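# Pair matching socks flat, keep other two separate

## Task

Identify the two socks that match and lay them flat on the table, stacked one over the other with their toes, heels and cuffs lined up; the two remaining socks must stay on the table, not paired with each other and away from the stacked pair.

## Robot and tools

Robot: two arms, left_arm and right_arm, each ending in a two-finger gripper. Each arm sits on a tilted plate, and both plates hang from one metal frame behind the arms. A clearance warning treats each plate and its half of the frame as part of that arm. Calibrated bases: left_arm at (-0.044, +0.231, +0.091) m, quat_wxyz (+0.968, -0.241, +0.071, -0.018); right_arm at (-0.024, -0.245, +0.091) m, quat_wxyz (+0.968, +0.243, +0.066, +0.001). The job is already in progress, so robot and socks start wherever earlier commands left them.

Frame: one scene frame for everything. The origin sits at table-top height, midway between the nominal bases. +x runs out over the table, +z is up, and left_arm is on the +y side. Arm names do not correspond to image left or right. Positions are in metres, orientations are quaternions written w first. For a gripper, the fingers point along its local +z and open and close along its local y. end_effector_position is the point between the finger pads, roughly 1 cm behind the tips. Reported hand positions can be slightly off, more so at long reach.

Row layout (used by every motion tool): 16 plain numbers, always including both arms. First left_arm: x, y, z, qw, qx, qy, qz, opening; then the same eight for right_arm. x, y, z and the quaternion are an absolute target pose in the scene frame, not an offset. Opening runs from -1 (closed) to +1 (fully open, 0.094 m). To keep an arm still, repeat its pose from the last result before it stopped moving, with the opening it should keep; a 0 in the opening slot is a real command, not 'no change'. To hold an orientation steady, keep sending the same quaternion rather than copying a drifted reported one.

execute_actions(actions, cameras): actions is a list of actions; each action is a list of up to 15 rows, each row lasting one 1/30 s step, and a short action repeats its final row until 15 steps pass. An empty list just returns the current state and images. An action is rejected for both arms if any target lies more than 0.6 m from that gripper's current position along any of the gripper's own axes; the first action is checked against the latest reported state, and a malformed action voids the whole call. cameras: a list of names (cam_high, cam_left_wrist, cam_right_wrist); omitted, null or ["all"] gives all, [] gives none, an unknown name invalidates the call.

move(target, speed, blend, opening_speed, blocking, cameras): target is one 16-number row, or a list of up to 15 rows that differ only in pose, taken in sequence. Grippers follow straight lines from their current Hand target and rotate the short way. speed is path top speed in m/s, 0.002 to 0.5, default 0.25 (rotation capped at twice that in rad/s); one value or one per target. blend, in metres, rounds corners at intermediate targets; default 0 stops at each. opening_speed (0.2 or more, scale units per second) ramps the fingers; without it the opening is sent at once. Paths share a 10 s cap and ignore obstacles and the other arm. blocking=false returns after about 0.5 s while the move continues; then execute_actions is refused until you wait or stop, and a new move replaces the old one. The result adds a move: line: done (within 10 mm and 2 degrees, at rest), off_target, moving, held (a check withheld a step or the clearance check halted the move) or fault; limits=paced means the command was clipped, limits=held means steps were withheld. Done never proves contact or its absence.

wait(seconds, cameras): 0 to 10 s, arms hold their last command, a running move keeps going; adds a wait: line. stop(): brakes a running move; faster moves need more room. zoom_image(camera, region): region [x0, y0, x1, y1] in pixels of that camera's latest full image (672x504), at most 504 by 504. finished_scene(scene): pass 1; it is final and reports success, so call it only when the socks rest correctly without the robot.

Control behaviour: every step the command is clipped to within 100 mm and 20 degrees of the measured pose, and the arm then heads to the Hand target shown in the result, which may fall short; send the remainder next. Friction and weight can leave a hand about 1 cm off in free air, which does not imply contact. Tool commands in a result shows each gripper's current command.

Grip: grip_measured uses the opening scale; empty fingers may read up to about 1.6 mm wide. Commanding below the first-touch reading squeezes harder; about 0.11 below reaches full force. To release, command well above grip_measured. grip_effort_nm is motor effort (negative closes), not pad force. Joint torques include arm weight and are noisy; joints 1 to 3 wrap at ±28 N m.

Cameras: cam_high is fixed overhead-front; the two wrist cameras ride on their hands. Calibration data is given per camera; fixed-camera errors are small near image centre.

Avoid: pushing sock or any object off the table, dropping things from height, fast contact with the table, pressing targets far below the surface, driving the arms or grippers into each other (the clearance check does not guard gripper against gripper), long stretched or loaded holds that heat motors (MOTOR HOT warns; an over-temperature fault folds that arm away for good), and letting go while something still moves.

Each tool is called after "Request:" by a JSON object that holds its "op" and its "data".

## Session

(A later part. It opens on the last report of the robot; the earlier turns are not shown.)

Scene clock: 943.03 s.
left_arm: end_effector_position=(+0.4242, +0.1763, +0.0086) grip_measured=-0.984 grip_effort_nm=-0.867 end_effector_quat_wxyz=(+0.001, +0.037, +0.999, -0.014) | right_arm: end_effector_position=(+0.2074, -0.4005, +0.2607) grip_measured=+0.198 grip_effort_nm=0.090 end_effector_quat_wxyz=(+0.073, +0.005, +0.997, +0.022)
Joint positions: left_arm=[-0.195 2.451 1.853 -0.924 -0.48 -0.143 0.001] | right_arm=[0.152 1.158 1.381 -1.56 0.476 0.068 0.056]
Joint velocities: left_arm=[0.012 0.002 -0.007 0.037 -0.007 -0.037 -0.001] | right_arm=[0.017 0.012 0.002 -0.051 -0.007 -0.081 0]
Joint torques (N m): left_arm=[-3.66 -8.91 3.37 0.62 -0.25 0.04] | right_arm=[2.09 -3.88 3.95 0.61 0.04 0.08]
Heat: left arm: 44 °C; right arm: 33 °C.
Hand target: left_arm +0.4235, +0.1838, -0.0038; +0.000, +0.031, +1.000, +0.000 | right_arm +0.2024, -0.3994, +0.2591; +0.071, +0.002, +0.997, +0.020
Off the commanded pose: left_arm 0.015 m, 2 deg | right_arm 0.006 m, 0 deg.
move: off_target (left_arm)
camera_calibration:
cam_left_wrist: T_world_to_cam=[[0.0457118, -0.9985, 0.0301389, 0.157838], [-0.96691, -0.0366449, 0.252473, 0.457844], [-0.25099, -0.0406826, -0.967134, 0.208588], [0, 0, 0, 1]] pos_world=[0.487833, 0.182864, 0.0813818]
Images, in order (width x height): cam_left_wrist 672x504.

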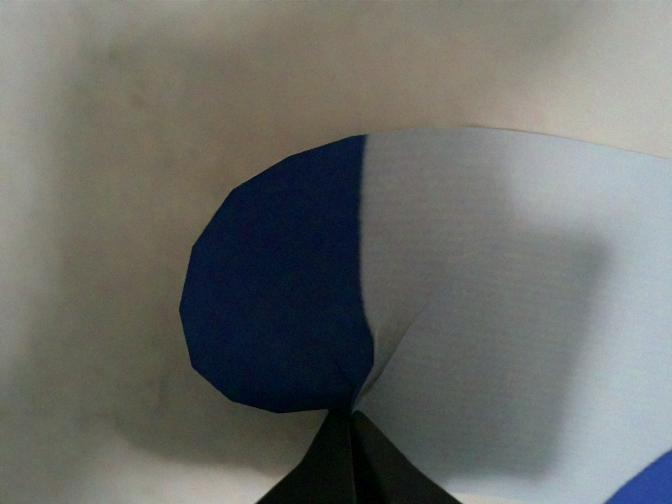

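Request:
{"op": "move", "data": {"target": [[0.424,0.15,0.10,0,0.031,0.9995,0,-1,0.2022,-0.3994,0.2592,0.071,0.002,0.997,0.020,0.2],[0.42,0.04,0.28,0,0.031,0.9995,0,-1,0.2022,-0.3994,0.2592,0.071,0.002,0.997,0.020,0.2],[0.30,-0.05,0.275,0,0.0645,0.998,0,-1,0.2022,-0.3994,0.2592,0.071,0.002,0.997,0.020,0.2]], "speed": 0.15, "blend": 0.02, "cameras": ["cam_high"]}}

Request:
{"op": "zoom_image", "data": {"camera": "cam_high", "region": [250, 160, 360, 290]}}

Scene clock: 951.73 s.
left_arm: end_effector_position=(+0.3055, -0.0505, +0.2601) grip_measured=-0.985 grip_effort_nm=-0.823 end_effector_quat_wxyz=(+0.082, +0.065, +0.992, -0.072) | right_arm: end_effector_position=(+0.2074, -0.4005, +0.2607) grip_measured=+0.198 grip_effort_nm=0.085 end_effector_quat_wxyz=(+0.073, +0.005, +0.997, +0.022)
Joint positions: left_arm=[-0.924 2.56 2.455 -1.56 -0.438 -0.8 0.001] | right_arm=[0.152 1.158 1.381 -1.56 0.476 0.068 0.056]
Joint velocities: left_arm=[0.002 -0.002 0.007 0.022 0.066 0.081 0] | right_arm=[-0.007 -0.007 0.012 0.037 0.066 0.022 0]
Joint torques (N m): left_arm=[-4.96 -11.21 4.78 0.55 0.03 -0.1] | right_arm=[2.09 -3.89 3.95 0.61 0.05 0.08]
Heat: left arm: 44 °C; right arm: 32 °C.
Hand target: left_arm +0.3012, -0.0477, +0.2731; +0.088, +0.066, +0.991, -0.079 | right_arm +0.2024, -0.3994, +0.2591; +0.071, +0.002, +0.997, +0.020
Off the commanded pose: left_arm 0.016 m, 13 deg | right_arm 0.006 m, 0 deg.
joint sent to its limit (left arm) — joint 4 (wrist pitch), lower limit. The joint targets are off in orientation, not in position.
move: off_target (left_arm)
Images, in order (width x height): cam_high 672x504.

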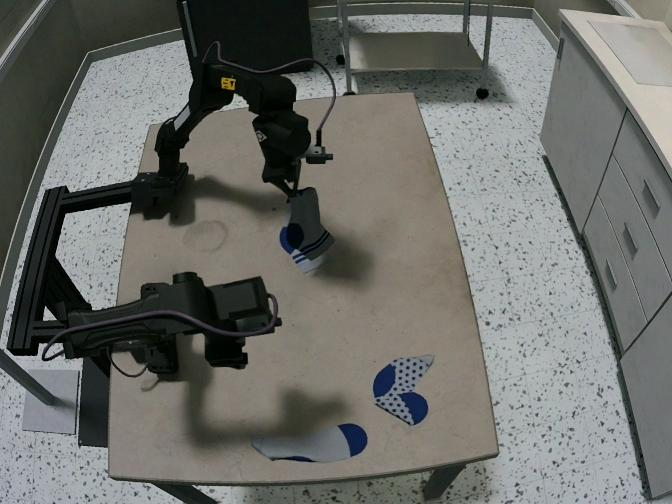

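Scaled by 3.877.

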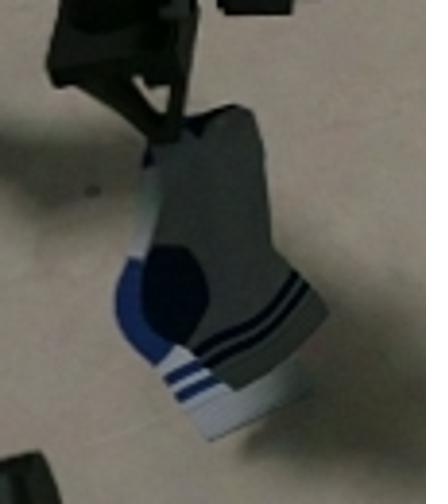

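Hanging well; laying it down now.

Request:
{"op": "move", "data": {"target": [[0.292,-0.055,0.228,0,0.0645,0.998,0,-1,0.2022,-0.3994,0.2592,0.071,0.002,0.997,0.020,0.2],[0.296,0.045,0.128,0,0.0645,0.998,0,-1,0.2022,-0.3994,0.2592,0.071,0.002,0.997,0.020,0.2],[0.300,0.10,0.075,0,0.0645,0.998,0,-1,0.2022,-0.3994,0.2592,0.071,0.002,0.997,0.020,0.2]], "speed": 0.07, "blend": 0.02}}

Request:
{"op": "zoom_image", "data": {"camera": "cam_high", "region": [250, 160, 360, 290]}}

Scene clock: 960.73 s.
left_arm: end_effector_position=(+0.2895, +0.0990, +0.0658) grip_measured=-0.985 grip_effort_nm=-0.813 end_effector_quat_wxyz=(-0.023, +0.072, +0.997, +0.003) | right_arm: end_effector_position=(+0.2074, -0.4005, +0.2607) grip_measured=+0.198 grip_effort_nm=0.085 end_effector_quat_wxyz=(+0.073, +0.005, +0.997, +0.022)
Joint positions: left_arm=[-0.526 2.227 1.406 -0.941 -0.471 -0.477 0.001] | right_arm=[0.152 1.158 1.381 -1.56 0.476 0.068 0.056]
Joint velocities: left_arm=[-0.007 -0.022 0.007 -0.037 0.007 -0.095 0] | right_arm=[-0.017 -0.012 0.002 -0.051 0.051 0.007 -0.001]
Joint torques (N m): left_arm=[-4.08 -10.69 4.22 0.39 -0.1 0.01] | right_arm=[2.07 -3.88 3.93 0.62 0.05 0.08]
Heat: left arm: 44 °C; right arm: 32 °C.
Hand target: left_arm +0.2980, +0.1014, +0.0767; -0.002, +0.064, +0.998, -0.005 | right_arm +0.2024, -0.3994, +0.2591; +0.071, +0.002, +0.997, +0.020
Off the commanded pose: left_arm 0.014 m, 3 deg | right_arm 0.006 m, 0 deg.
move: off_target (left_arm)
camera_calibration:
cam_left_wrist: T_world_to_cam=[[-0.0238706, -0.9997, -0.00545545, 0.107772], [-0.954872, 0.0211835, 0.29626, 0.298227], [-0.296056, 0.0122812, -0.955092, 0.23398], [0, 0, 0, 1]] pos_world=[0.356613, 0.0985487, 0.135707]
cam_right_wrist: T_world_to_cam=[[0.121796, -0.991444, -0.0469587, -0.405884], [-0.982745, -0.127092, 0.134384, 0.154874], [-0.139202, 0.0297811, -0.989816, 0.388582], [0, 0, 0, 1]] pos_world=[0.255728, -0.3943, 0.344752]

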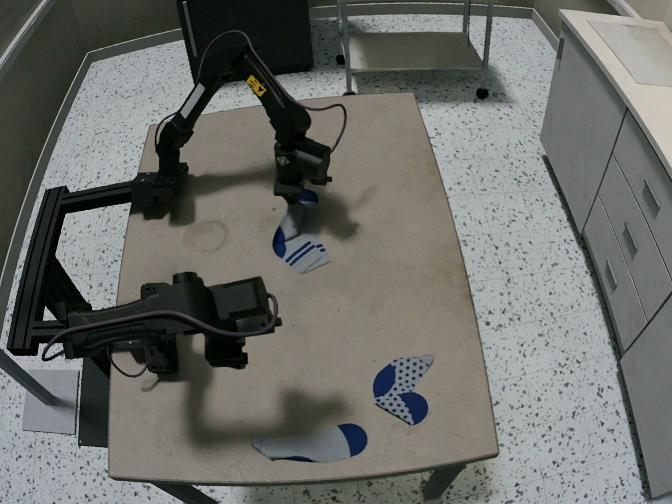

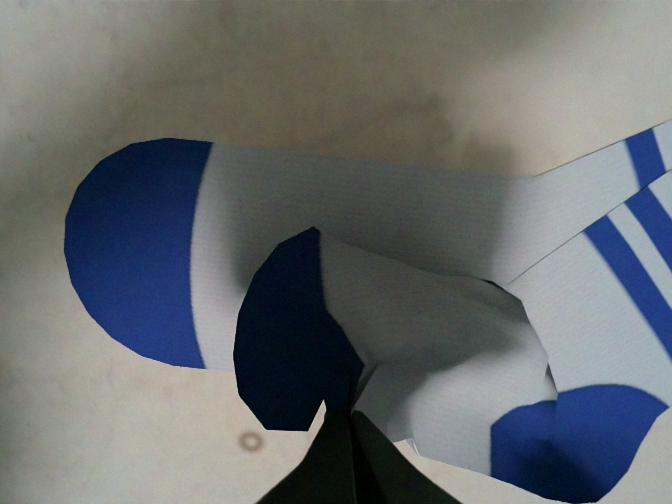

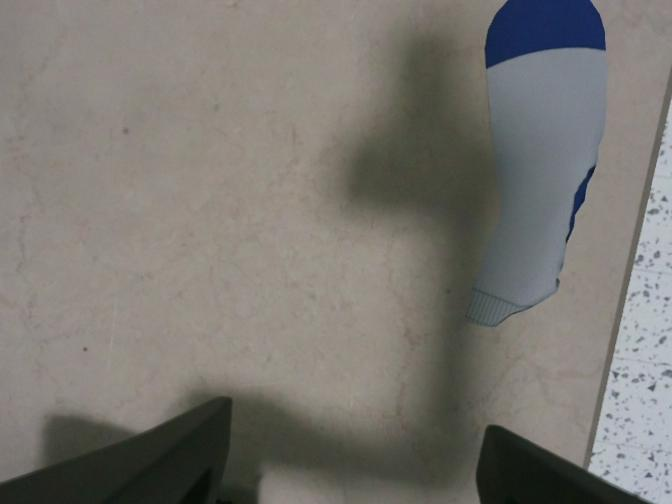

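Scaled by 3.877.

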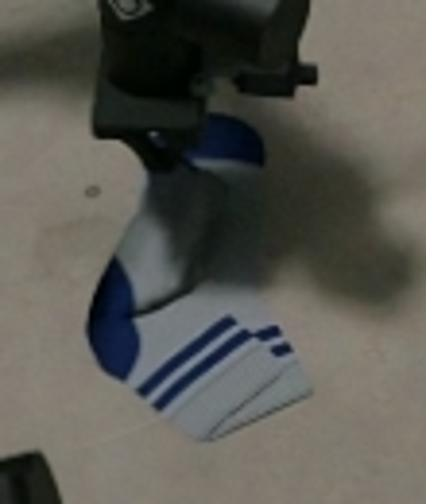

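Request:
{"op": "move", "data": {"target": [[0.302,0.162,0.018,0,0.0645,0.998,0,-1,0.2022,-0.3994,0.2592,0.071,0.002,0.997,0.020,0.2]], "speed": 0.06}}

Request:
{"op": "zoom_image", "data": {"camera": "cam_high", "region": [250, 160, 360, 290]}}

Scene clock: 965.80 s.
left_arm: end_effector_position=(+0.2918, +0.1566, +0.0121) grip_measured=-0.985 grip_effort_nm=-0.818 end_effector_quat_wxyz=(-0.022, +0.076, +0.997, -0.002) | right_arm: end_effector_position=(+0.2074, -0.4005, +0.2607) grip_measured=+0.198 grip_effort_nm=0.085 end_effector_quat_wxyz=(+0.073, +0.005, +0.997, +0.022)
Joint positions: left_arm=[-0.327 2.161 1.201 -0.691 -0.491 -0.243 0.001] | right_arm=[0.152 1.158 1.381 -1.56 0.476 0.068 0.056]
Joint velocities: left_arm=[0.012 -0.012 -0.012 -0.066 -0.066 0.022 0] | right_arm=[0.002 -0.017 0.022 -0.022 -0.007 -0.007 0]
Joint torques (N m): left_arm=[-3.69 -9.55 3.26 0.52 -0.13 0.03] | right_arm=[2.1 -3.88 3.92 0.61 0.04 0.08]
Heat: left arm: 45 °C; right arm: 32 °C.
Hand target: left_arm +0.3016, +0.1609, +0.0185; +0.000, +0.065, +0.998, -0.003 | right_arm +0.2024, -0.3994, +0.2591; +0.071, +0.002, +0.997, +0.020
Off the commanded pose: left_arm 0.013 m, 3 deg | right_arm 0.006 m, 0 deg.
move: off_target (left_arm)
camera_calibration:
cam_left_wrist: T_world_to_cam=[[-0.0318383, -0.999485, 0.00401575, 0.16729], [-0.955209, 0.0316101, 0.29424, 0.313538], [-0.294215, 0.00553221, -0.955723, 0.18321], [0, 0, 0, 1]] pos_world=[0.358723, 0.15628, 0.0821704]
cam_right_wrist: T_world_to_cam=[[0.121796, -0.991444, -0.0469587, -0.405884], [-0.982745, -0.127092, 0.134384, 0.154874], [-0.139202, 0.0297811, -0.989816, 0.388582], [0, 0, 0, 1]] pos_world=[0.255728, -0.3943, 0.344752]

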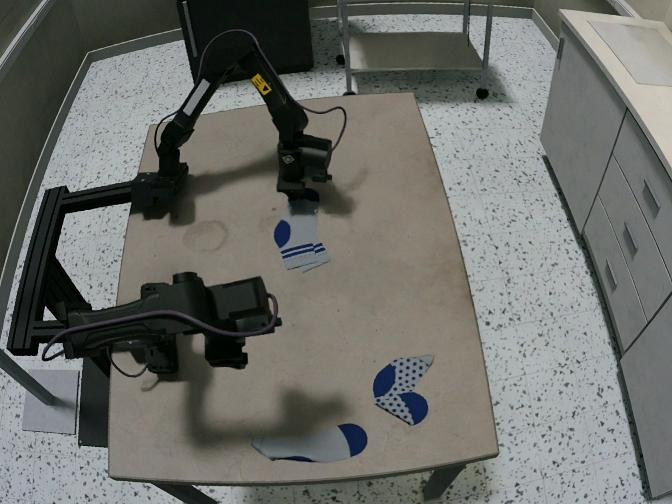

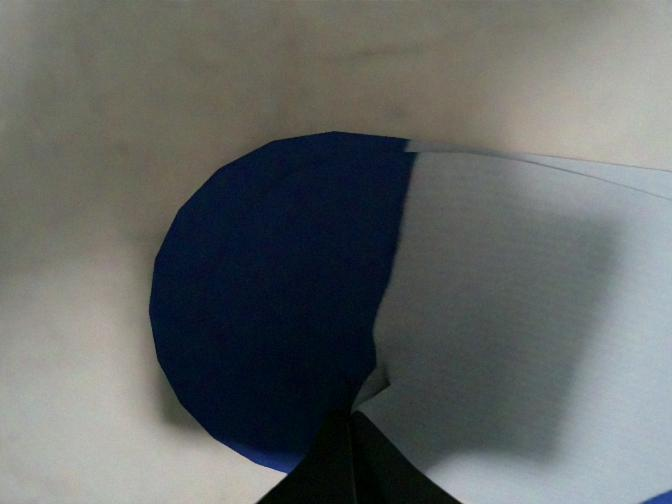

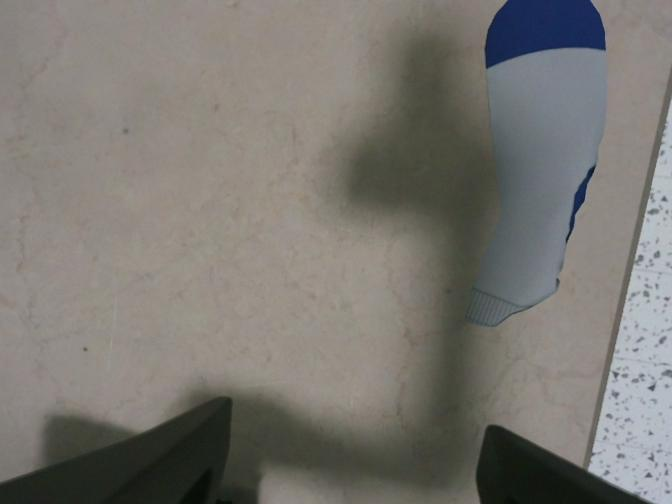

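Scaled by 3.877.

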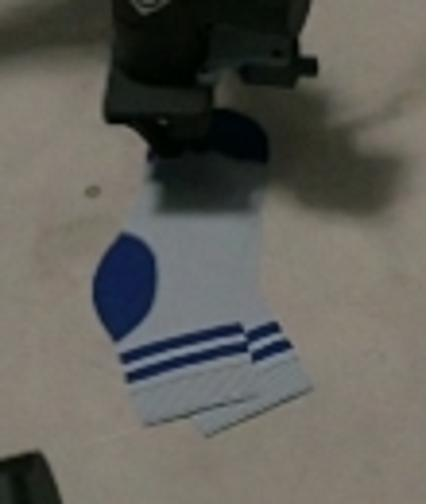

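Request:
{"op": "move", "data": {"target": [[0.305,0.10,0.09,0,0.035,0.999,0,-1,0.2022,-0.3994,0.2592,0.071,0.002,0.997,0.020,0.2],[0.325,0.0,0.20,0,0,1,0,-1,0.2022,-0.3994,0.2592,0.071,0.002,0.997,0.020,0.2],[0.336,-0.03,0.275,0,0,1,0,-1,0.2022,-0.3994,0.2592,0.071,0.002,0.997,0.020,0.2]], "speed": 0.13, "blend": 0.02, "cameras": ["cam_high"]}}

Request:
{"op": "zoom_image", "data": {"camera": "cam_high", "region": [250, 160, 360, 290]}}

Request:
{"op": "move", "data": {"target": [[0.331,-0.055,0.228,0,0,1,0,-1,0.2022,-0.3994,0.2592,0.071,0.002,0.997,0.020,0.2],[0.322,0.045,0.128,0,0,1,0,-1,0.2022,-0.3994,0.2592,0.071,0.002,0.997,0.020,0.2],[0.303,0.162,0.018,0,0.035,0.999,0,-1,0.2022,-0.3994,0.2592,0.071,0.002,0.997,0.020,0.2]], "speed": 0.07, "blend": 0.02}}

Request:
{"op": "zoom_image", "data": {"camera": "cam_high", "region": [250, 160, 360, 290]}}

Scene clock: 977.80 s.
left_arm: end_effector_position=(+0.3443, -0.0256, +0.2646) grip_measured=-0.985 grip_effort_nm=-0.818 end_effector_quat_wxyz=(+0.093, -0.011, +0.992, -0.088) | right_arm: end_effector_position=(+0.2074, -0.4005, +0.2607) grip_measured=+0.198 grip_effort_nm=0.090 end_effector_quat_wxyz=(+0.073, +0.005, +0.997, +0.022)
Joint positions: left_arm=[-0.844 2.549 2.52 -1.555 -0.455 -0.847 0.001] | right_arm=[0.152 1.158 1.381 -1.56 0.476 0.068 0.056]
Joint velocities: left_arm=[-0.012 -0.012 -0.017 -0.007 -0.037 -0.022 0] | right_arm=[0.007 0.007 -0.032 0.066 -0.051 0.007 0]
Joint torques (N m): left_arm=[-6.19 -8.51 7.28 0.54 -0.05 0.04] | right_arm=[2.07 -3.88 3.95 0.61 0.05 0.08]
Heat: left arm: 44 °C; right arm: 32 °C.
Hand target: left_arm +0.3386, -0.0312, +0.2719; +0.100, +0.001, +0.991, -0.089 | right_arm +0.2024, -0.3994, +0.2591; +0.071, +0.002, +0.997, +0.020
Off the commanded pose: left_arm 0.014 m, 15 deg | right_arm 0.006 m, 0 deg.
joint sent to its limit (left arm) — joint 4 (wrist pitch), lower limit. The joint targets are off in position and orientation.
move: off_target (left_arm)
Images, in order (width x height): cam_high 672x504.

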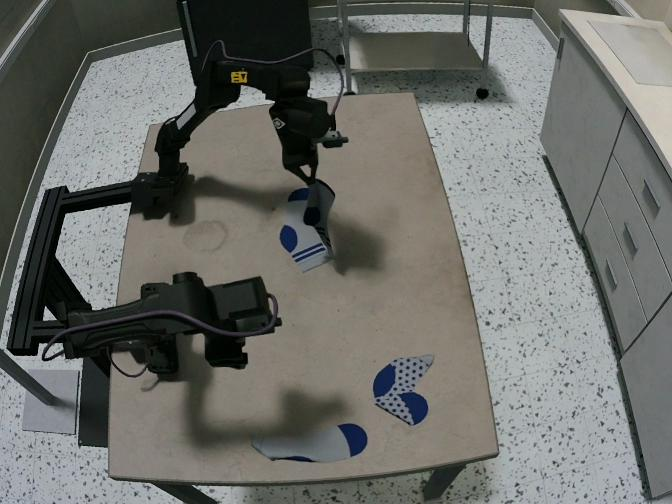

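Scaled by 3.877.

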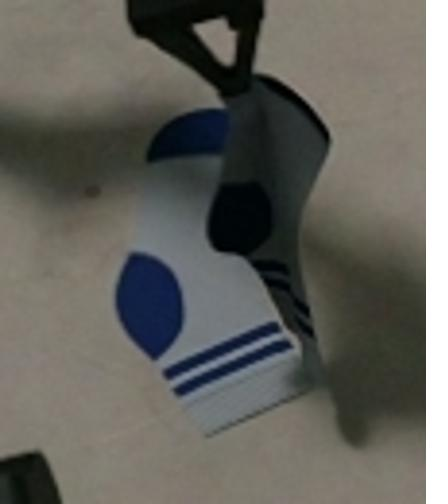

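Scene clock: 984.73 s.
left_arm: end_effector_position=(+0.2907, +0.1595, +0.0128) grip_measured=-0.985 grip_effort_nm=-0.813 end_effector_quat_wxyz=(-0.022, +0.044, +0.999, -0.004) | right_arm: end_effector_position=(+0.2074, -0.4005, +0.2607) grip_measured=+0.198 grip_effort_nm=0.090 end_effector_quat_wxyz=(+0.073, +0.005, +0.997, +0.022)
Joint positions: left_arm=[-0.32 2.149 1.191 -0.689 -0.486 -0.298 0.001] | right_arm=[0.152 1.158 1.381 -1.56 0.476 0.068 0.056]
Joint velocities: left_arm=[-0.007 -0.007 -0.007 -0.022 0.051 0.022 0] | right_arm=[0.002 -0.032 -0.002 0.007 -0.022 -0.007 0]
Joint torques (N m): left_arm=[-3.64 -9.81 3.48 0.42 -0.08 0.09] | right_arm=[2.07 -3.89 3.95 0.61 0.05 0.08]
Heat: left arm: 45 °C; right arm: 32 °C.
Hand target: left_arm +0.3002, +0.1633, +0.0205; -0.001, +0.034, +0.999, -0.006 | right_arm +0.2024, -0.3994, +0.2591; +0.071, +0.002, +0.997, +0.020
Off the commanded pose: left_arm 0.014 m, 3 deg | right_arm 0.006 m, 0 deg.
move: off_target (left_arm)
camera_calibration:
cam_left_wrist: T_world_to_cam=[[0.0315913, -0.999482, 0.00607326, 0.151699], [-0.954766, -0.0283793, 0.296, 0.32165], [-0.295675, -0.0151496, -0.955169, 0.187203], [0, 0, 0, 1]] pos_world=[0.357659, 0.163585, 0.0826808]
cam_right_wrist: T_world_to_cam=[[0.121796, -0.991444, -0.0469587, -0.405884], [-0.982745, -0.127092, 0.134384, 0.154874], [-0.139202, 0.0297811, -0.989816, 0.388582], [0, 0, 0, 1]] pos_world=[0.255728, -0.3943, 0.344752]

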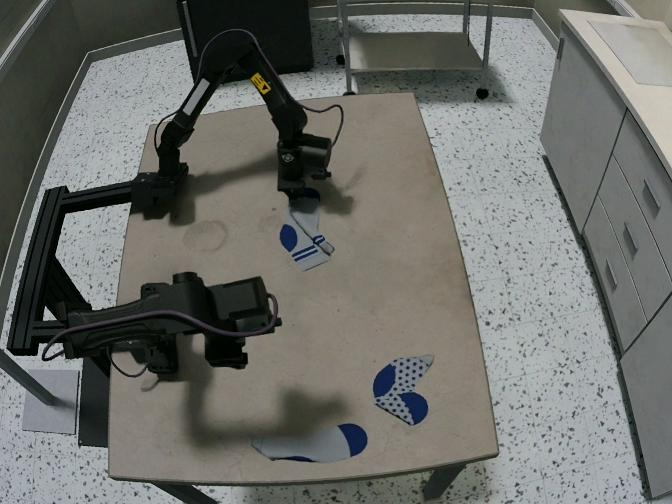

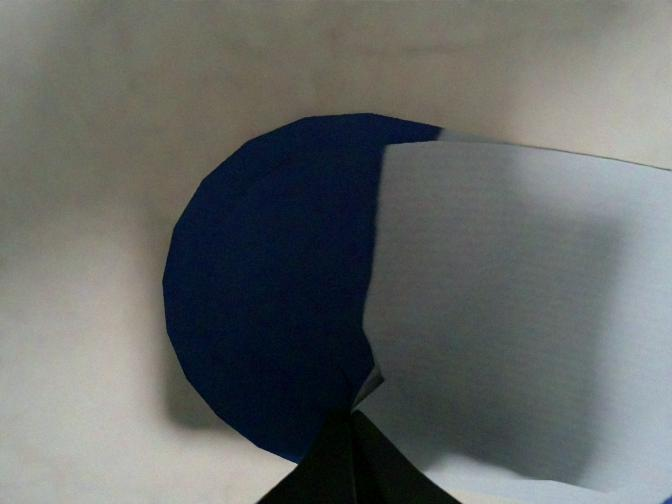

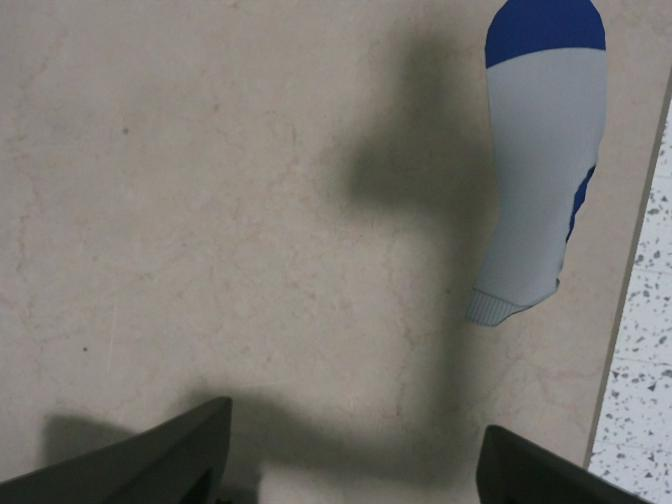

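Scaled by 3.877.

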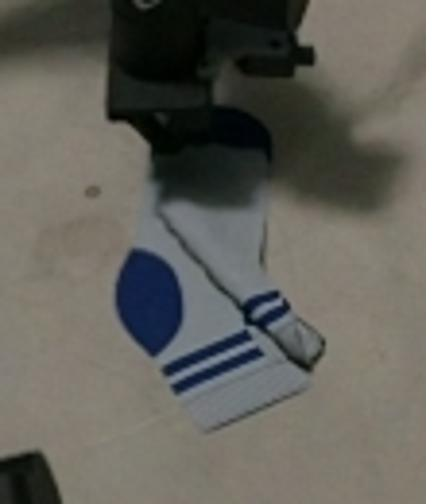

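Request:
{"op": "move", "data": {"target": [[0.305,0.12,0.09,0,0.035,0.999,0,-1,0.2022,-0.3994,0.2592,0.071,0.002,0.997,0.020,0.2],[0.32,0.03,0.22,0,0.035,0.999,0,-1,0.2022,-0.3994,0.2592,0.071,0.002,0.997,0.020,0.2],[0.33,-0.02,0.285,0,0.035,0.999,0,-1,0.2022,-0.3994,0.2592,0.071,0.002,0.997,0.020,0.2]], "speed": 0.1, "blend": 0.02, "cameras": ["cam_high"]}}

Request:
{"op": "zoom_image", "data": {"camera": "cam_high", "region": [250, 130, 360, 290]}}

Request:
{"op": "wait", "data": {"seconds": 2, "cameras": ["cam_high"]}}

Request:
{"op": "zoom_image", "data": {"camera": "cam_high", "region": [250, 130, 360, 290]}}

Scene clock: 992.37 s.
left_arm: end_effector_position=(+0.3384, -0.0132, +0.2770) grip_measured=-0.985 grip_effort_nm=-0.818 end_effector_quat_wxyz=(+0.099, +0.027, +0.991, -0.085) | right_arm: end_effector_position=(+0.2074, -0.4005, +0.2607) grip_measured=+0.198 grip_effort_nm=0.085 end_effector_quat_wxyz=(+0.073, +0.005, +0.997, +0.022)
Joint positions: left_arm=[-0.851 2.483 2.459 -1.559 -0.458 -0.774 0.001] | right_arm=[0.152 1.158 1.381 -1.56 0.476 0.068 0.056]
Joint velocities: left_arm=[0.002 -0.022 0.002 -0.022 0.007 0.022 -0.001] | right_arm=[-0.017 -0.022 0.002 0.022 -0.022 -0.051 -0.001]
Joint torques (N m): left_arm=[-6.05 -7.45 7.6 0.61 -0.01 -0.02] | right_arm=[2.09 -3.88 3.95 0.61 0.04 0.08]
Heat: left arm: 44 °C; right arm: 32 °C.
Hand target: left_arm +0.3326, -0.0210, +0.2818; +0.105, +0.036, +0.990, -0.086 | right_arm +0.2024, -0.3994, +0.2591; +0.071, +0.002, +0.997, +0.020
Off the commanded pose: left_arm 0.013 m, 15 deg | right_arm 0.006 m, 0 deg.
joint sent to its limit (left arm) — joint 4 (wrist pitch), lower limit. The joint targets are off in position and orientation.
move: off_target (left_arm)
Images, in order (width x height): cam_high 672x504.

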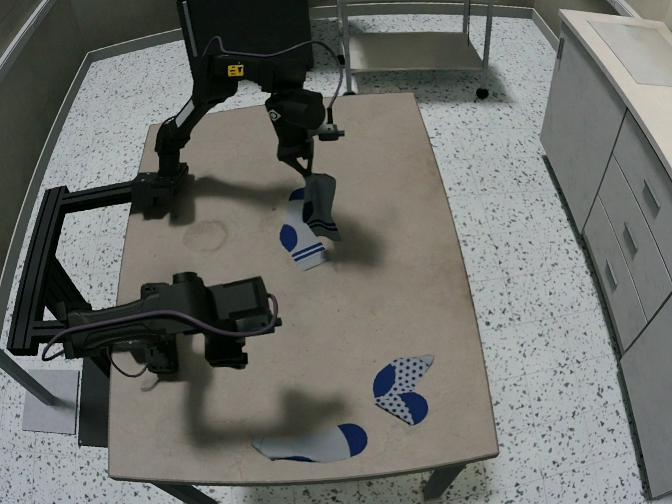

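Scaled by 3.150.

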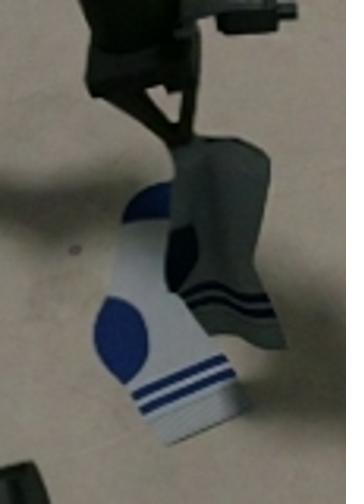

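Scene clock: 994.37 s.
left_arm: end_effector_position=(+0.3384, -0.0132, +0.2770) grip_measured=-0.985 grip_effort_nm=-0.823 end_effector_quat_wxyz=(+0.099, +0.027, +0.991, -0.085) | right_arm: end_effector_position=(+0.2074, -0.4005, +0.2607) grip_measured=+0.198 grip_effort_nm=0.090 end_effector_quat_wxyz=(+0.073, +0.005, +0.997, +0.022)
Joint positions: left_arm=[-0.851 2.483 2.459 -1.559 -0.458 -0.774 0.001] | right_arm=[0.152 1.158 1.381 -1.56 0.476 0.068 0.056]
Joint velocities: left_arm=[-0.007 -0.017 -0.002 0.007 -0.037 0.037 0] | right_arm=[0.007 0.007 -0.012 -0.037 0.037 -0.037 0]
Joint torques (N m): left_arm=[-6.02 -7.54 7.36 0.59 -0.05 -0.06] | right_arm=[2.07 -3.88 3.93 0.61 0.05 0.08]
Heat: left arm: 44 °C; right arm: 32 °C.
Hand target: left_arm +0.3326, -0.0210, +0.2818; +0.105, +0.036, +0.990, -0.086 | right_arm +0.2024, -0.3994, +0.2591; +0.071, +0.002, +0.997, +0.020
Tool commands: left_gripper/opening=-1.0 right_gripper/opening=+0.2
Off the commanded pose: left_arm 0.013 m, 15 deg | right_arm 0.006 m, 0 deg.
wait: 2.00 s; at rest by 0.17 s
Images, in order (width x height): cam_high 672x504.

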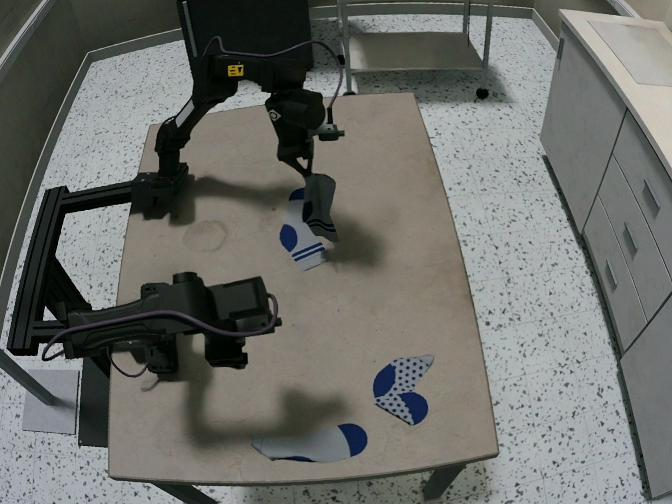

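Scaled by 3.150.

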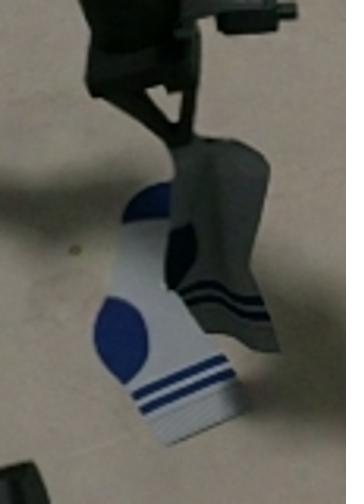

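Request:
{"op": "move", "data": {"target": [0.328,-0.045,0.265,0,0.085,0.996,0,-1,0.2022,-0.3994,0.2592,0.071,0.002,0.997,0.020,0.2], "speed": 0.08, "cameras": ["cam_high"]}}

Request:
{"op": "zoom_image", "data": {"camera": "cam_high", "region": [250, 130, 360, 290]}}

Scene clock: 1001.00 s.
left_arm: end_effector_position=(+0.3359, -0.0336, +0.2582) grip_measured=-0.985 grip_effort_nm=-0.813 end_effector_quat_wxyz=(+0.089, +0.067, +0.991, -0.078) | right_arm: end_effector_position=(+0.2074, -0.4005, +0.2607) grip_measured=+0.198 grip_effort_nm=0.090 end_effector_quat_wxyz=(+0.073, +0.005, +0.997, +0.022)
Joint positions: left_arm=[-0.857 2.567 2.513 -1.559 -0.443 -0.714 0.001] | right_arm=[0.152 1.158 1.381 -1.56 0.476 0.068 0.056]
Joint velocities: left_arm=[-0.002 -0.002 0.002 -0.066 0.037 0.037 0] | right_arm=[-0.012 -0.007 0.007 -0.051 -0.051 -0.051 0]
Joint torques (N m): left_arm=[-6.76 -7.76 7.61 0.56 0 0.06] | right_arm=[2.09 -3.88 3.93 0.61 0.05 0.08]
Heat: left arm: 44 °C; right arm: 32 °C.
Hand target: left_arm +0.3271, -0.0441, +0.2643; +0.094, +0.084, +0.989, -0.081 | right_arm +0.2024, -0.3994, +0.2591; +0.071, +0.002, +0.997, +0.020
Off the commanded pose: left_arm 0.015 m, 14 deg | right_arm 0.006 m, 0 deg.
joint sent to its limit (left arm) — joint 4 (wrist pitch), lower limit. The joint targets are off in orientation, not in position.
move: off_target (left_arm)
Images, in order (width x height): cam_high 672x504.

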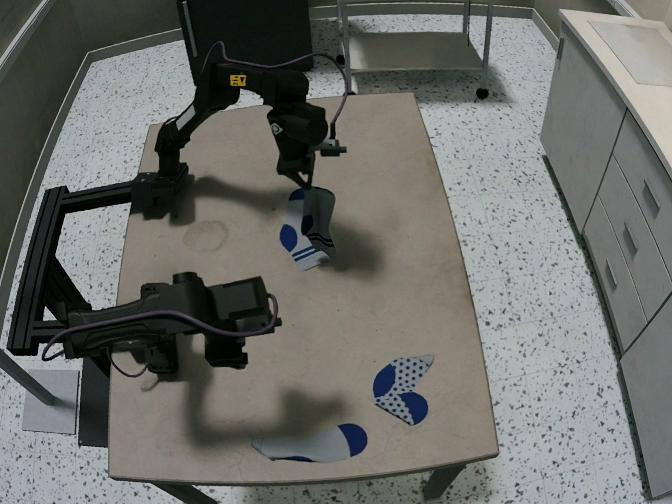

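Scaled by 3.150.

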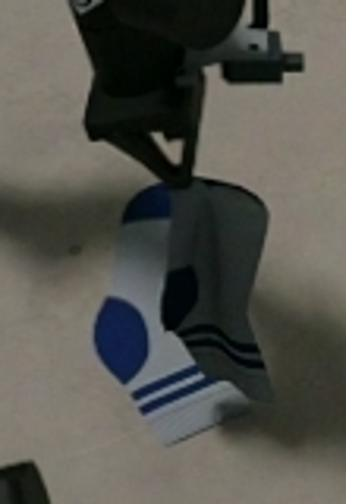

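Request:
{"op": "move", "data": {"target": [[0.36,-0.02,0.29,0,0.05,0.9987,0,-1,0.2022,-0.3994,0.2592,0.071,0.002,0.997,0.020,0.2],[0.43,-0.02,0.27,0,0.031,0.9995,0,-1,0.2022,-0.3994,0.2592,0.071,0.002,0.997,0.020,0.2]], "speed": 0.12, "blend": 0.02, "cameras": []}}

Request:
{"op": "move", "data": {"target": [[0.435,-0.045,0.22,0,0.031,0.9995,0,-1,0.2022,-0.3994,0.2592,0.071,0.002,0.997,0.020,0.2],[0.435,0.06,0.12,0,0.031,0.9995,0,-1,0.2022,-0.3994,0.2592,0.071,0.002,0.997,0.020,0.2],[0.435,0.185,0.02,0,0.031,0.9995,0,-1,0.2022,-0.3994,0.2592,0.071,0.002,0.997,0.020,0.2]], "speed": 0.07, "blend": 0.02}}

Request:
{"op": "zoom_image", "data": {"camera": "cam_high", "region": [250, 150, 410, 310]}}

Scene clock: 1010.83 s.
left_arm: end_effector_position=(+0.4254, -0.0159, +0.2648) grip_measured=-0.985 grip_effort_nm=-0.818 end_effector_quat_wxyz=(+0.171, +0.031, +0.978, -0.116) | right_arm: end_effector_position=(+0.2074, -0.4005, +0.2607) grip_measured=+0.198 grip_effort_nm=0.085 end_effector_quat_wxyz=(+0.073, +0.005, +0.997, +0.022)
Joint positions: left_arm=[-0.732 2.689 2.826 -1.487 -0.488 -0.548 0.001] | right_arm=[0.152 1.158 1.381 -1.56 0.476 0.068 0.056]
Joint velocities: left_arm=[-0.022 0.012 0.007 -0.037 0.007 -0.022 0] | right_arm=[-0.002 0.002 -0.002 0.022 -0.037 0.037 0]
Joint torques (N m): left_arm=[-5.37 -8.51 7.61 1.19 -0.11 0.06] | right_arm=[2.07 -3.88 3.93 0.61 0.04 0.08]
Heat: left arm: 45 °C; right arm: 32 °C.
Hand target: left_arm +0.4300, -0.0217, +0.2690; +0.186, +0.029, +0.975, -0.121 | right_arm +0.2024, -0.3994, +0.2591; +0.071, +0.002, +0.997, +0.020
Off the commanded pose: left_arm 0.008 m, 24 deg; orientation clipped | right_arm 0.006 m, 0 deg.
elbow stopped short (left arm): the move would have taken joint 3 (elbow) straighter than the controller allows.
move: off_target (left_arm); limits=paced
No camera images: "cameras" was empty.

Scene clock: 1019.00 s.
left_arm: end_effector_position=(+0.4220, +0.1782, +0.0106) grip_measured=-0.985 grip_effort_nm=-0.818 end_effector_quat_wxyz=(-0.025, +0.041, +0.999, -0.005) | right_arm: end_effector_position=(+0.2074, -0.4005, +0.2607) grip_measured=+0.198 grip_effort_nm=0.090 end_effector_quat_wxyz=(+0.073, +0.005, +0.997, +0.022)
Joint positions: left_arm=[-0.197 2.498 1.947 -1.036 -0.488 -0.166 0.001] | right_arm=[0.152 1.158 1.381 -1.56 0.476 0.068 0.056]
Joint velocities: left_arm=[0.012 -0.012 -0.002 -0.022 -0.007 0.051 0.001] | right_arm=[0.017 0.022 -0.007 -0.037 -0.037 -0.037 0]
Joint torques (N m): left_arm=[-4.97 -12.72 3.89 0.49 -0.05 0.02] | right_arm=[2.07 -3.88 3.93 0.61 0.04 0.08]
Heat: left arm: 46 °C; right arm: 32 °C.
Hand target: left_arm +0.4328, +0.1854, +0.0215; -0.001, +0.029, +1.000, -0.006 | right_arm +0.2024, -0.3994, +0.2591; +0.071, +0.002, +0.997, +0.020
Off the commanded pose: left_arm 0.017 m, 3 deg | right_arm 0.006 m, 0 deg.
elbow stopped short (left arm): the move would have taken joint 3 (elbow) straighter than the controller allows.
move: off_target (left_arm); limits=paced
camera_calibration:
cam_left_wrist: T_world_to_cam=[[0.0370253, -0.999287, 0.00742298, 0.163887], [-0.953015, -0.0330741, 0.301112, 0.448191], [-0.300651, -0.018223, -0.95356, 0.226869], [0, 0, 0, 1]] pos_world=[0.489273, 0.182728, 0.0801609]
cam_right_wrist: T_world_to_cam=[[0.121796, -0.991444, -0.0469587, -0.405884], [-0.982745, -0.127092, 0.134384, 0.154874], [-0.139202, 0.0297811, -0.989816, 0.388582], [0, 0, 0, 1]] pos_world=[0.255728, -0.3943, 0.344752]

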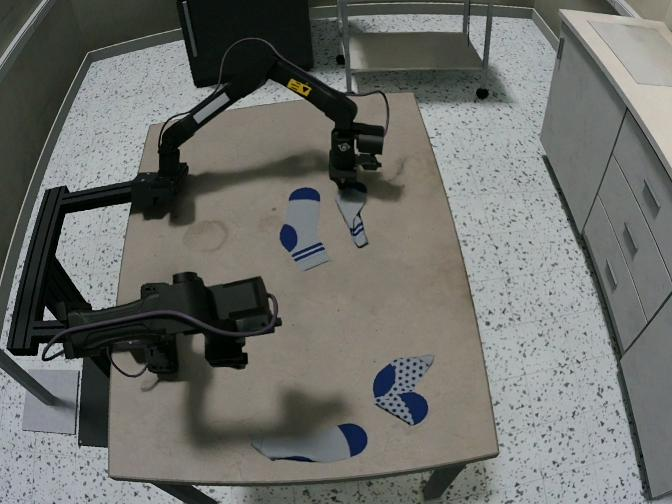

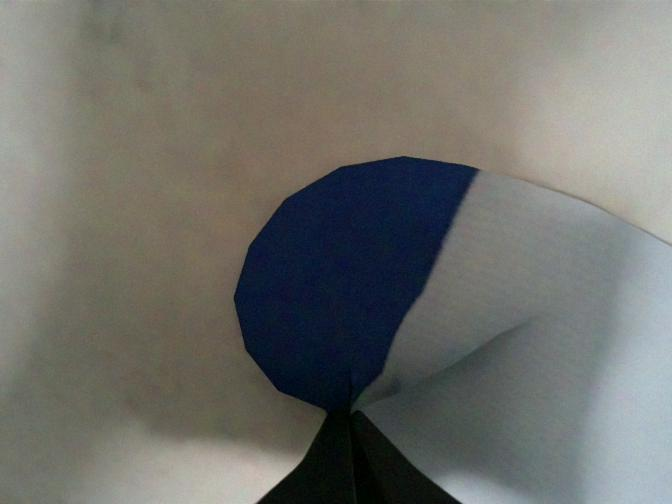

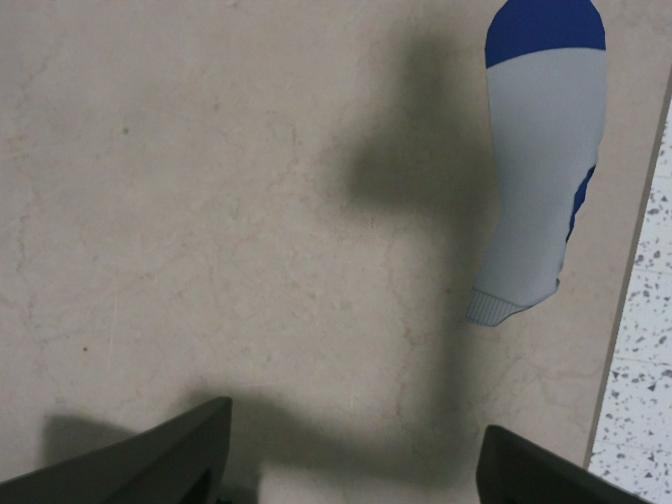

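Scaled by 3.150.

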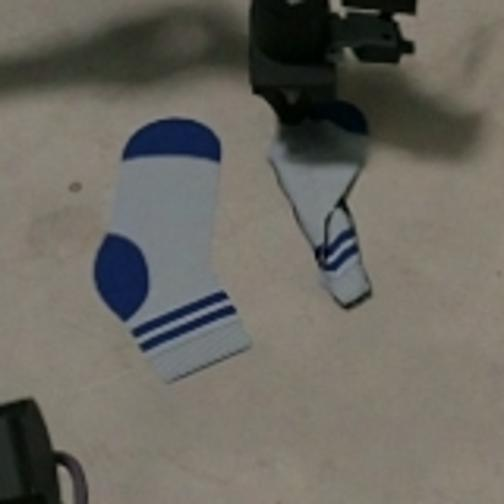

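Request:
{"op": "move", "data": {"target": [0.425,0.18,0.012,0,0.031,0.9995,0,-0.5,0.2022,-0.3994,0.2592,0.071,0.002,0.997,0.020,0.2], "opening_speed": 0.8, "cameras": []}}

Request:
{"op": "move", "data": {"target": [[0.425,0.18,0.05,0,0.031,0.9995,0,0,0.2022,-0.3994,0.2592,0.071,0.002,0.997,0.020,0.2],[0.40,0.10,0.24,0,0,1,0,0,0.2022,-0.3994,0.2592,0.071,0.002,0.997,0.020,0.2]], "speed": 0.2, "cameras": ["cam_left_wrist"]}}

Scene clock: 1023.53 s.
left_arm: end_effector_position=(+0.4223, +0.1832, +0.0096) grip_measured=-0.502 grip_effort_nm=0.115 end_effector_quat_wxyz=(-0.011, +0.035, +0.999, +0.008) | right_arm: end_effector_position=(+0.2074, -0.4005, +0.2607) grip_measured=+0.198 grip_effort_nm=0.085 end_effector_quat_wxyz=(+0.073, +0.005, +0.997, +0.022)
Joint positions: left_arm=[-0.197 2.47 1.89 -0.981 -0.519 -0.166 0.023] | right_arm=[0.152 1.158 1.381 -1.56 0.476 0.068 0.056]
Joint velocities: left_arm=[0.002 -0.012 -0.007 -0.007 -0.007 -0.022 0] | right_arm=[-0.012 0.007 -0.017 -0.037 -0.022 -0.066 -0.001]
Joint torques (N m): left_arm=[-5.34 -10.84 3.15 0.56 0.12 0.01] | right_arm=[2.09 -3.88 3.93 0.61 0.05 0.08]
Heat: left arm: 46 °C; right arm: 32 °C.
Hand target: left_arm +0.4251, +0.1800, +0.0120; +0.000, +0.031, +1.000, +0.000 | right_arm +0.2024, -0.3994, +0.2591; +0.071, +0.002, +0.997, +0.020
Off the commanded pose: left_arm 0.005 m, 2 deg | right_arm 0.006 m, 0 deg.
move: done
No camera images: "cameras" was empty.

Scene clock: 1025.53 s.
left_arm: end_effector_position=(+0.3998, +0.0943, +0.2111) grip_measured=-0.002 grip_effort_nm=0.105 end_effector_quat_wxyz=(+0.049, +0.011, +0.999, -0.020) | right_arm: end_effector_position=(+0.2074, -0.4005, +0.2607) grip_measured=+0.198 grip_effort_nm=0.090 end_effector_quat_wxyz=(+0.073, +0.005, +0.997, +0.022)
Joint positions: left_arm=[-0.575 2.448 2.382 -1.555 -0.506 -0.575 0.047] | right_arm=[0.152 1.158 1.381 -1.56 0.476 0.068 0.056]
Joint velocities: left_arm=[-0.017 -0.007 -0.002 -0.022 0.022 -0.066 0] | right_arm=[0.002 -0.007 0.012 -0.051 0.007 -0.051 0]
Joint torques (N m): left_arm=[-5.97 -12.64 7.42 0.19 0 -0.1] | right_arm=[2.09 -3.88 3.95 0.61 0.05 0.08]
Heat: left arm: 46 °C; right arm: 32 °C.
Hand target: left_arm +0.4018, +0.1005, +0.2383; +0.073, +0.002, +0.997, -0.036 | right_arm +0.2024, -0.3994, +0.2591; +0.071, +0.002, +0.997, +0.020
Off the commanded pose: left_arm 0.029 m, 6 deg | right_arm 0.006 m, 0 deg.
joint sent to its limit (left arm) — joint 4 (wrist pitch), lower limit. The joint targets are off in orientation, not in position.
move: off_target (left_arm)
camera_calibration:
cam_left_wrist: T_world_to_cam=[[0.0938961, -0.994207, 0.052305, 0.0466318], [-0.983404, -0.0844275, 0.160586, 0.41063], [-0.15524, -0.0665154, -0.985635, 0.363025], [0, 0, 0, 1]] pos_world=[0.455793, 0.105177, 0.289429]
Images, in order (width x height): cam_left_wrist 672x504.

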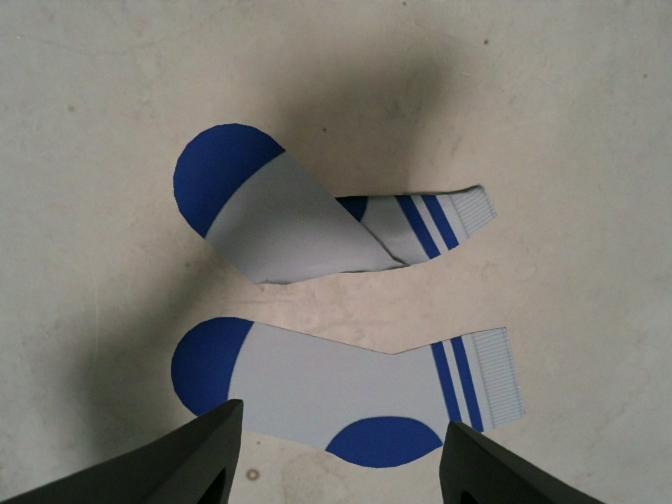

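Request:
{"op": "move", "data": {"target": [[0.464,0.178,0.05,0,0.334,0.943,0,0.05,0.2022,-0.3994,0.2592,0.071,0.002,0.997,0.020,0.2],[0.466,0.178,0.0,0,0.334,0.943,0,0.05,0.2022,-0.3994,0.2592,0.071,0.002,0.997,0.020,0.2]], "speed": [0.2,0.06], "cameras": ["cam_left_wrist"]}}

Scene clock: 1033.73 s.
left_arm: end_effector_position=(+0.4629, +0.1819, +0.0101) grip_measured=+0.048 grip_effort_nm=0.095 end_effector_quat_wxyz=(+0.000, +0.333, +0.943, -0.006) | right_arm: end_effector_position=(+0.2074, -0.4005, +0.2607) grip_measured=+0.198 grip_effort_nm=0.085 end_effector_quat_wxyz=(+0.073, +0.005, +0.997, +0.022)
Joint positions: left_arm=[-0.177 2.623 2.211 -1.112 -0.495 0.477 0.049] | right_arm=[0.152 1.158 1.381 -1.56 0.476 0.068 0.056]
Joint velocities: left_arm=[-0.007 -0.002 -0.012 -0.022 0.037 0.022 0] | right_arm=[0.017 -0.002 0.007 -0.081 -0.007 -0.007 -0.001]
Joint torques (N m): left_arm=[-5.3 -9.2 4.52 0.62 -0.03 0.02] | right_arm=[2.09 -3.88 3.93 0.61 0.05 0.08]
Heat: left arm: 46 °C; right arm: 32 °C.
Hand target: left_arm +0.4638, +0.1768, +0.0002; +0.002, +0.334, +0.943, -0.005 | right_arm +0.2024, -0.3994, +0.2591; +0.071, +0.002, +0.997, +0.020
Off the commanded pose: left_arm 0.011 m, 1 deg | right_arm 0.006 m, 0 deg.
move: off_target (left_arm)
camera_calibration:
cam_left_wrist: T_world_to_cam=[[-0.53042, -0.847631, 0.0133113, 0.401093], [-0.81885, 0.516348, 0.250738, 0.325951], [-0.219406, 0.122096, -0.967963, 0.17575], [0, 0, 0, 1]] pos_world=[0.518214, 0.150216, 0.083052]
Images, in order (width x height): cam_left_wrist 672x504.

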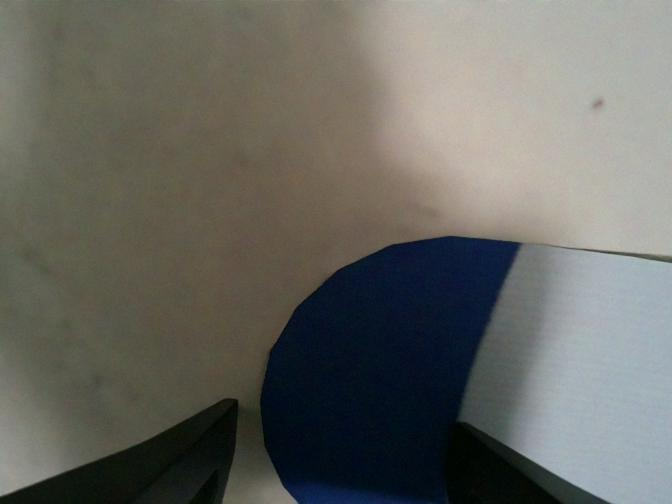

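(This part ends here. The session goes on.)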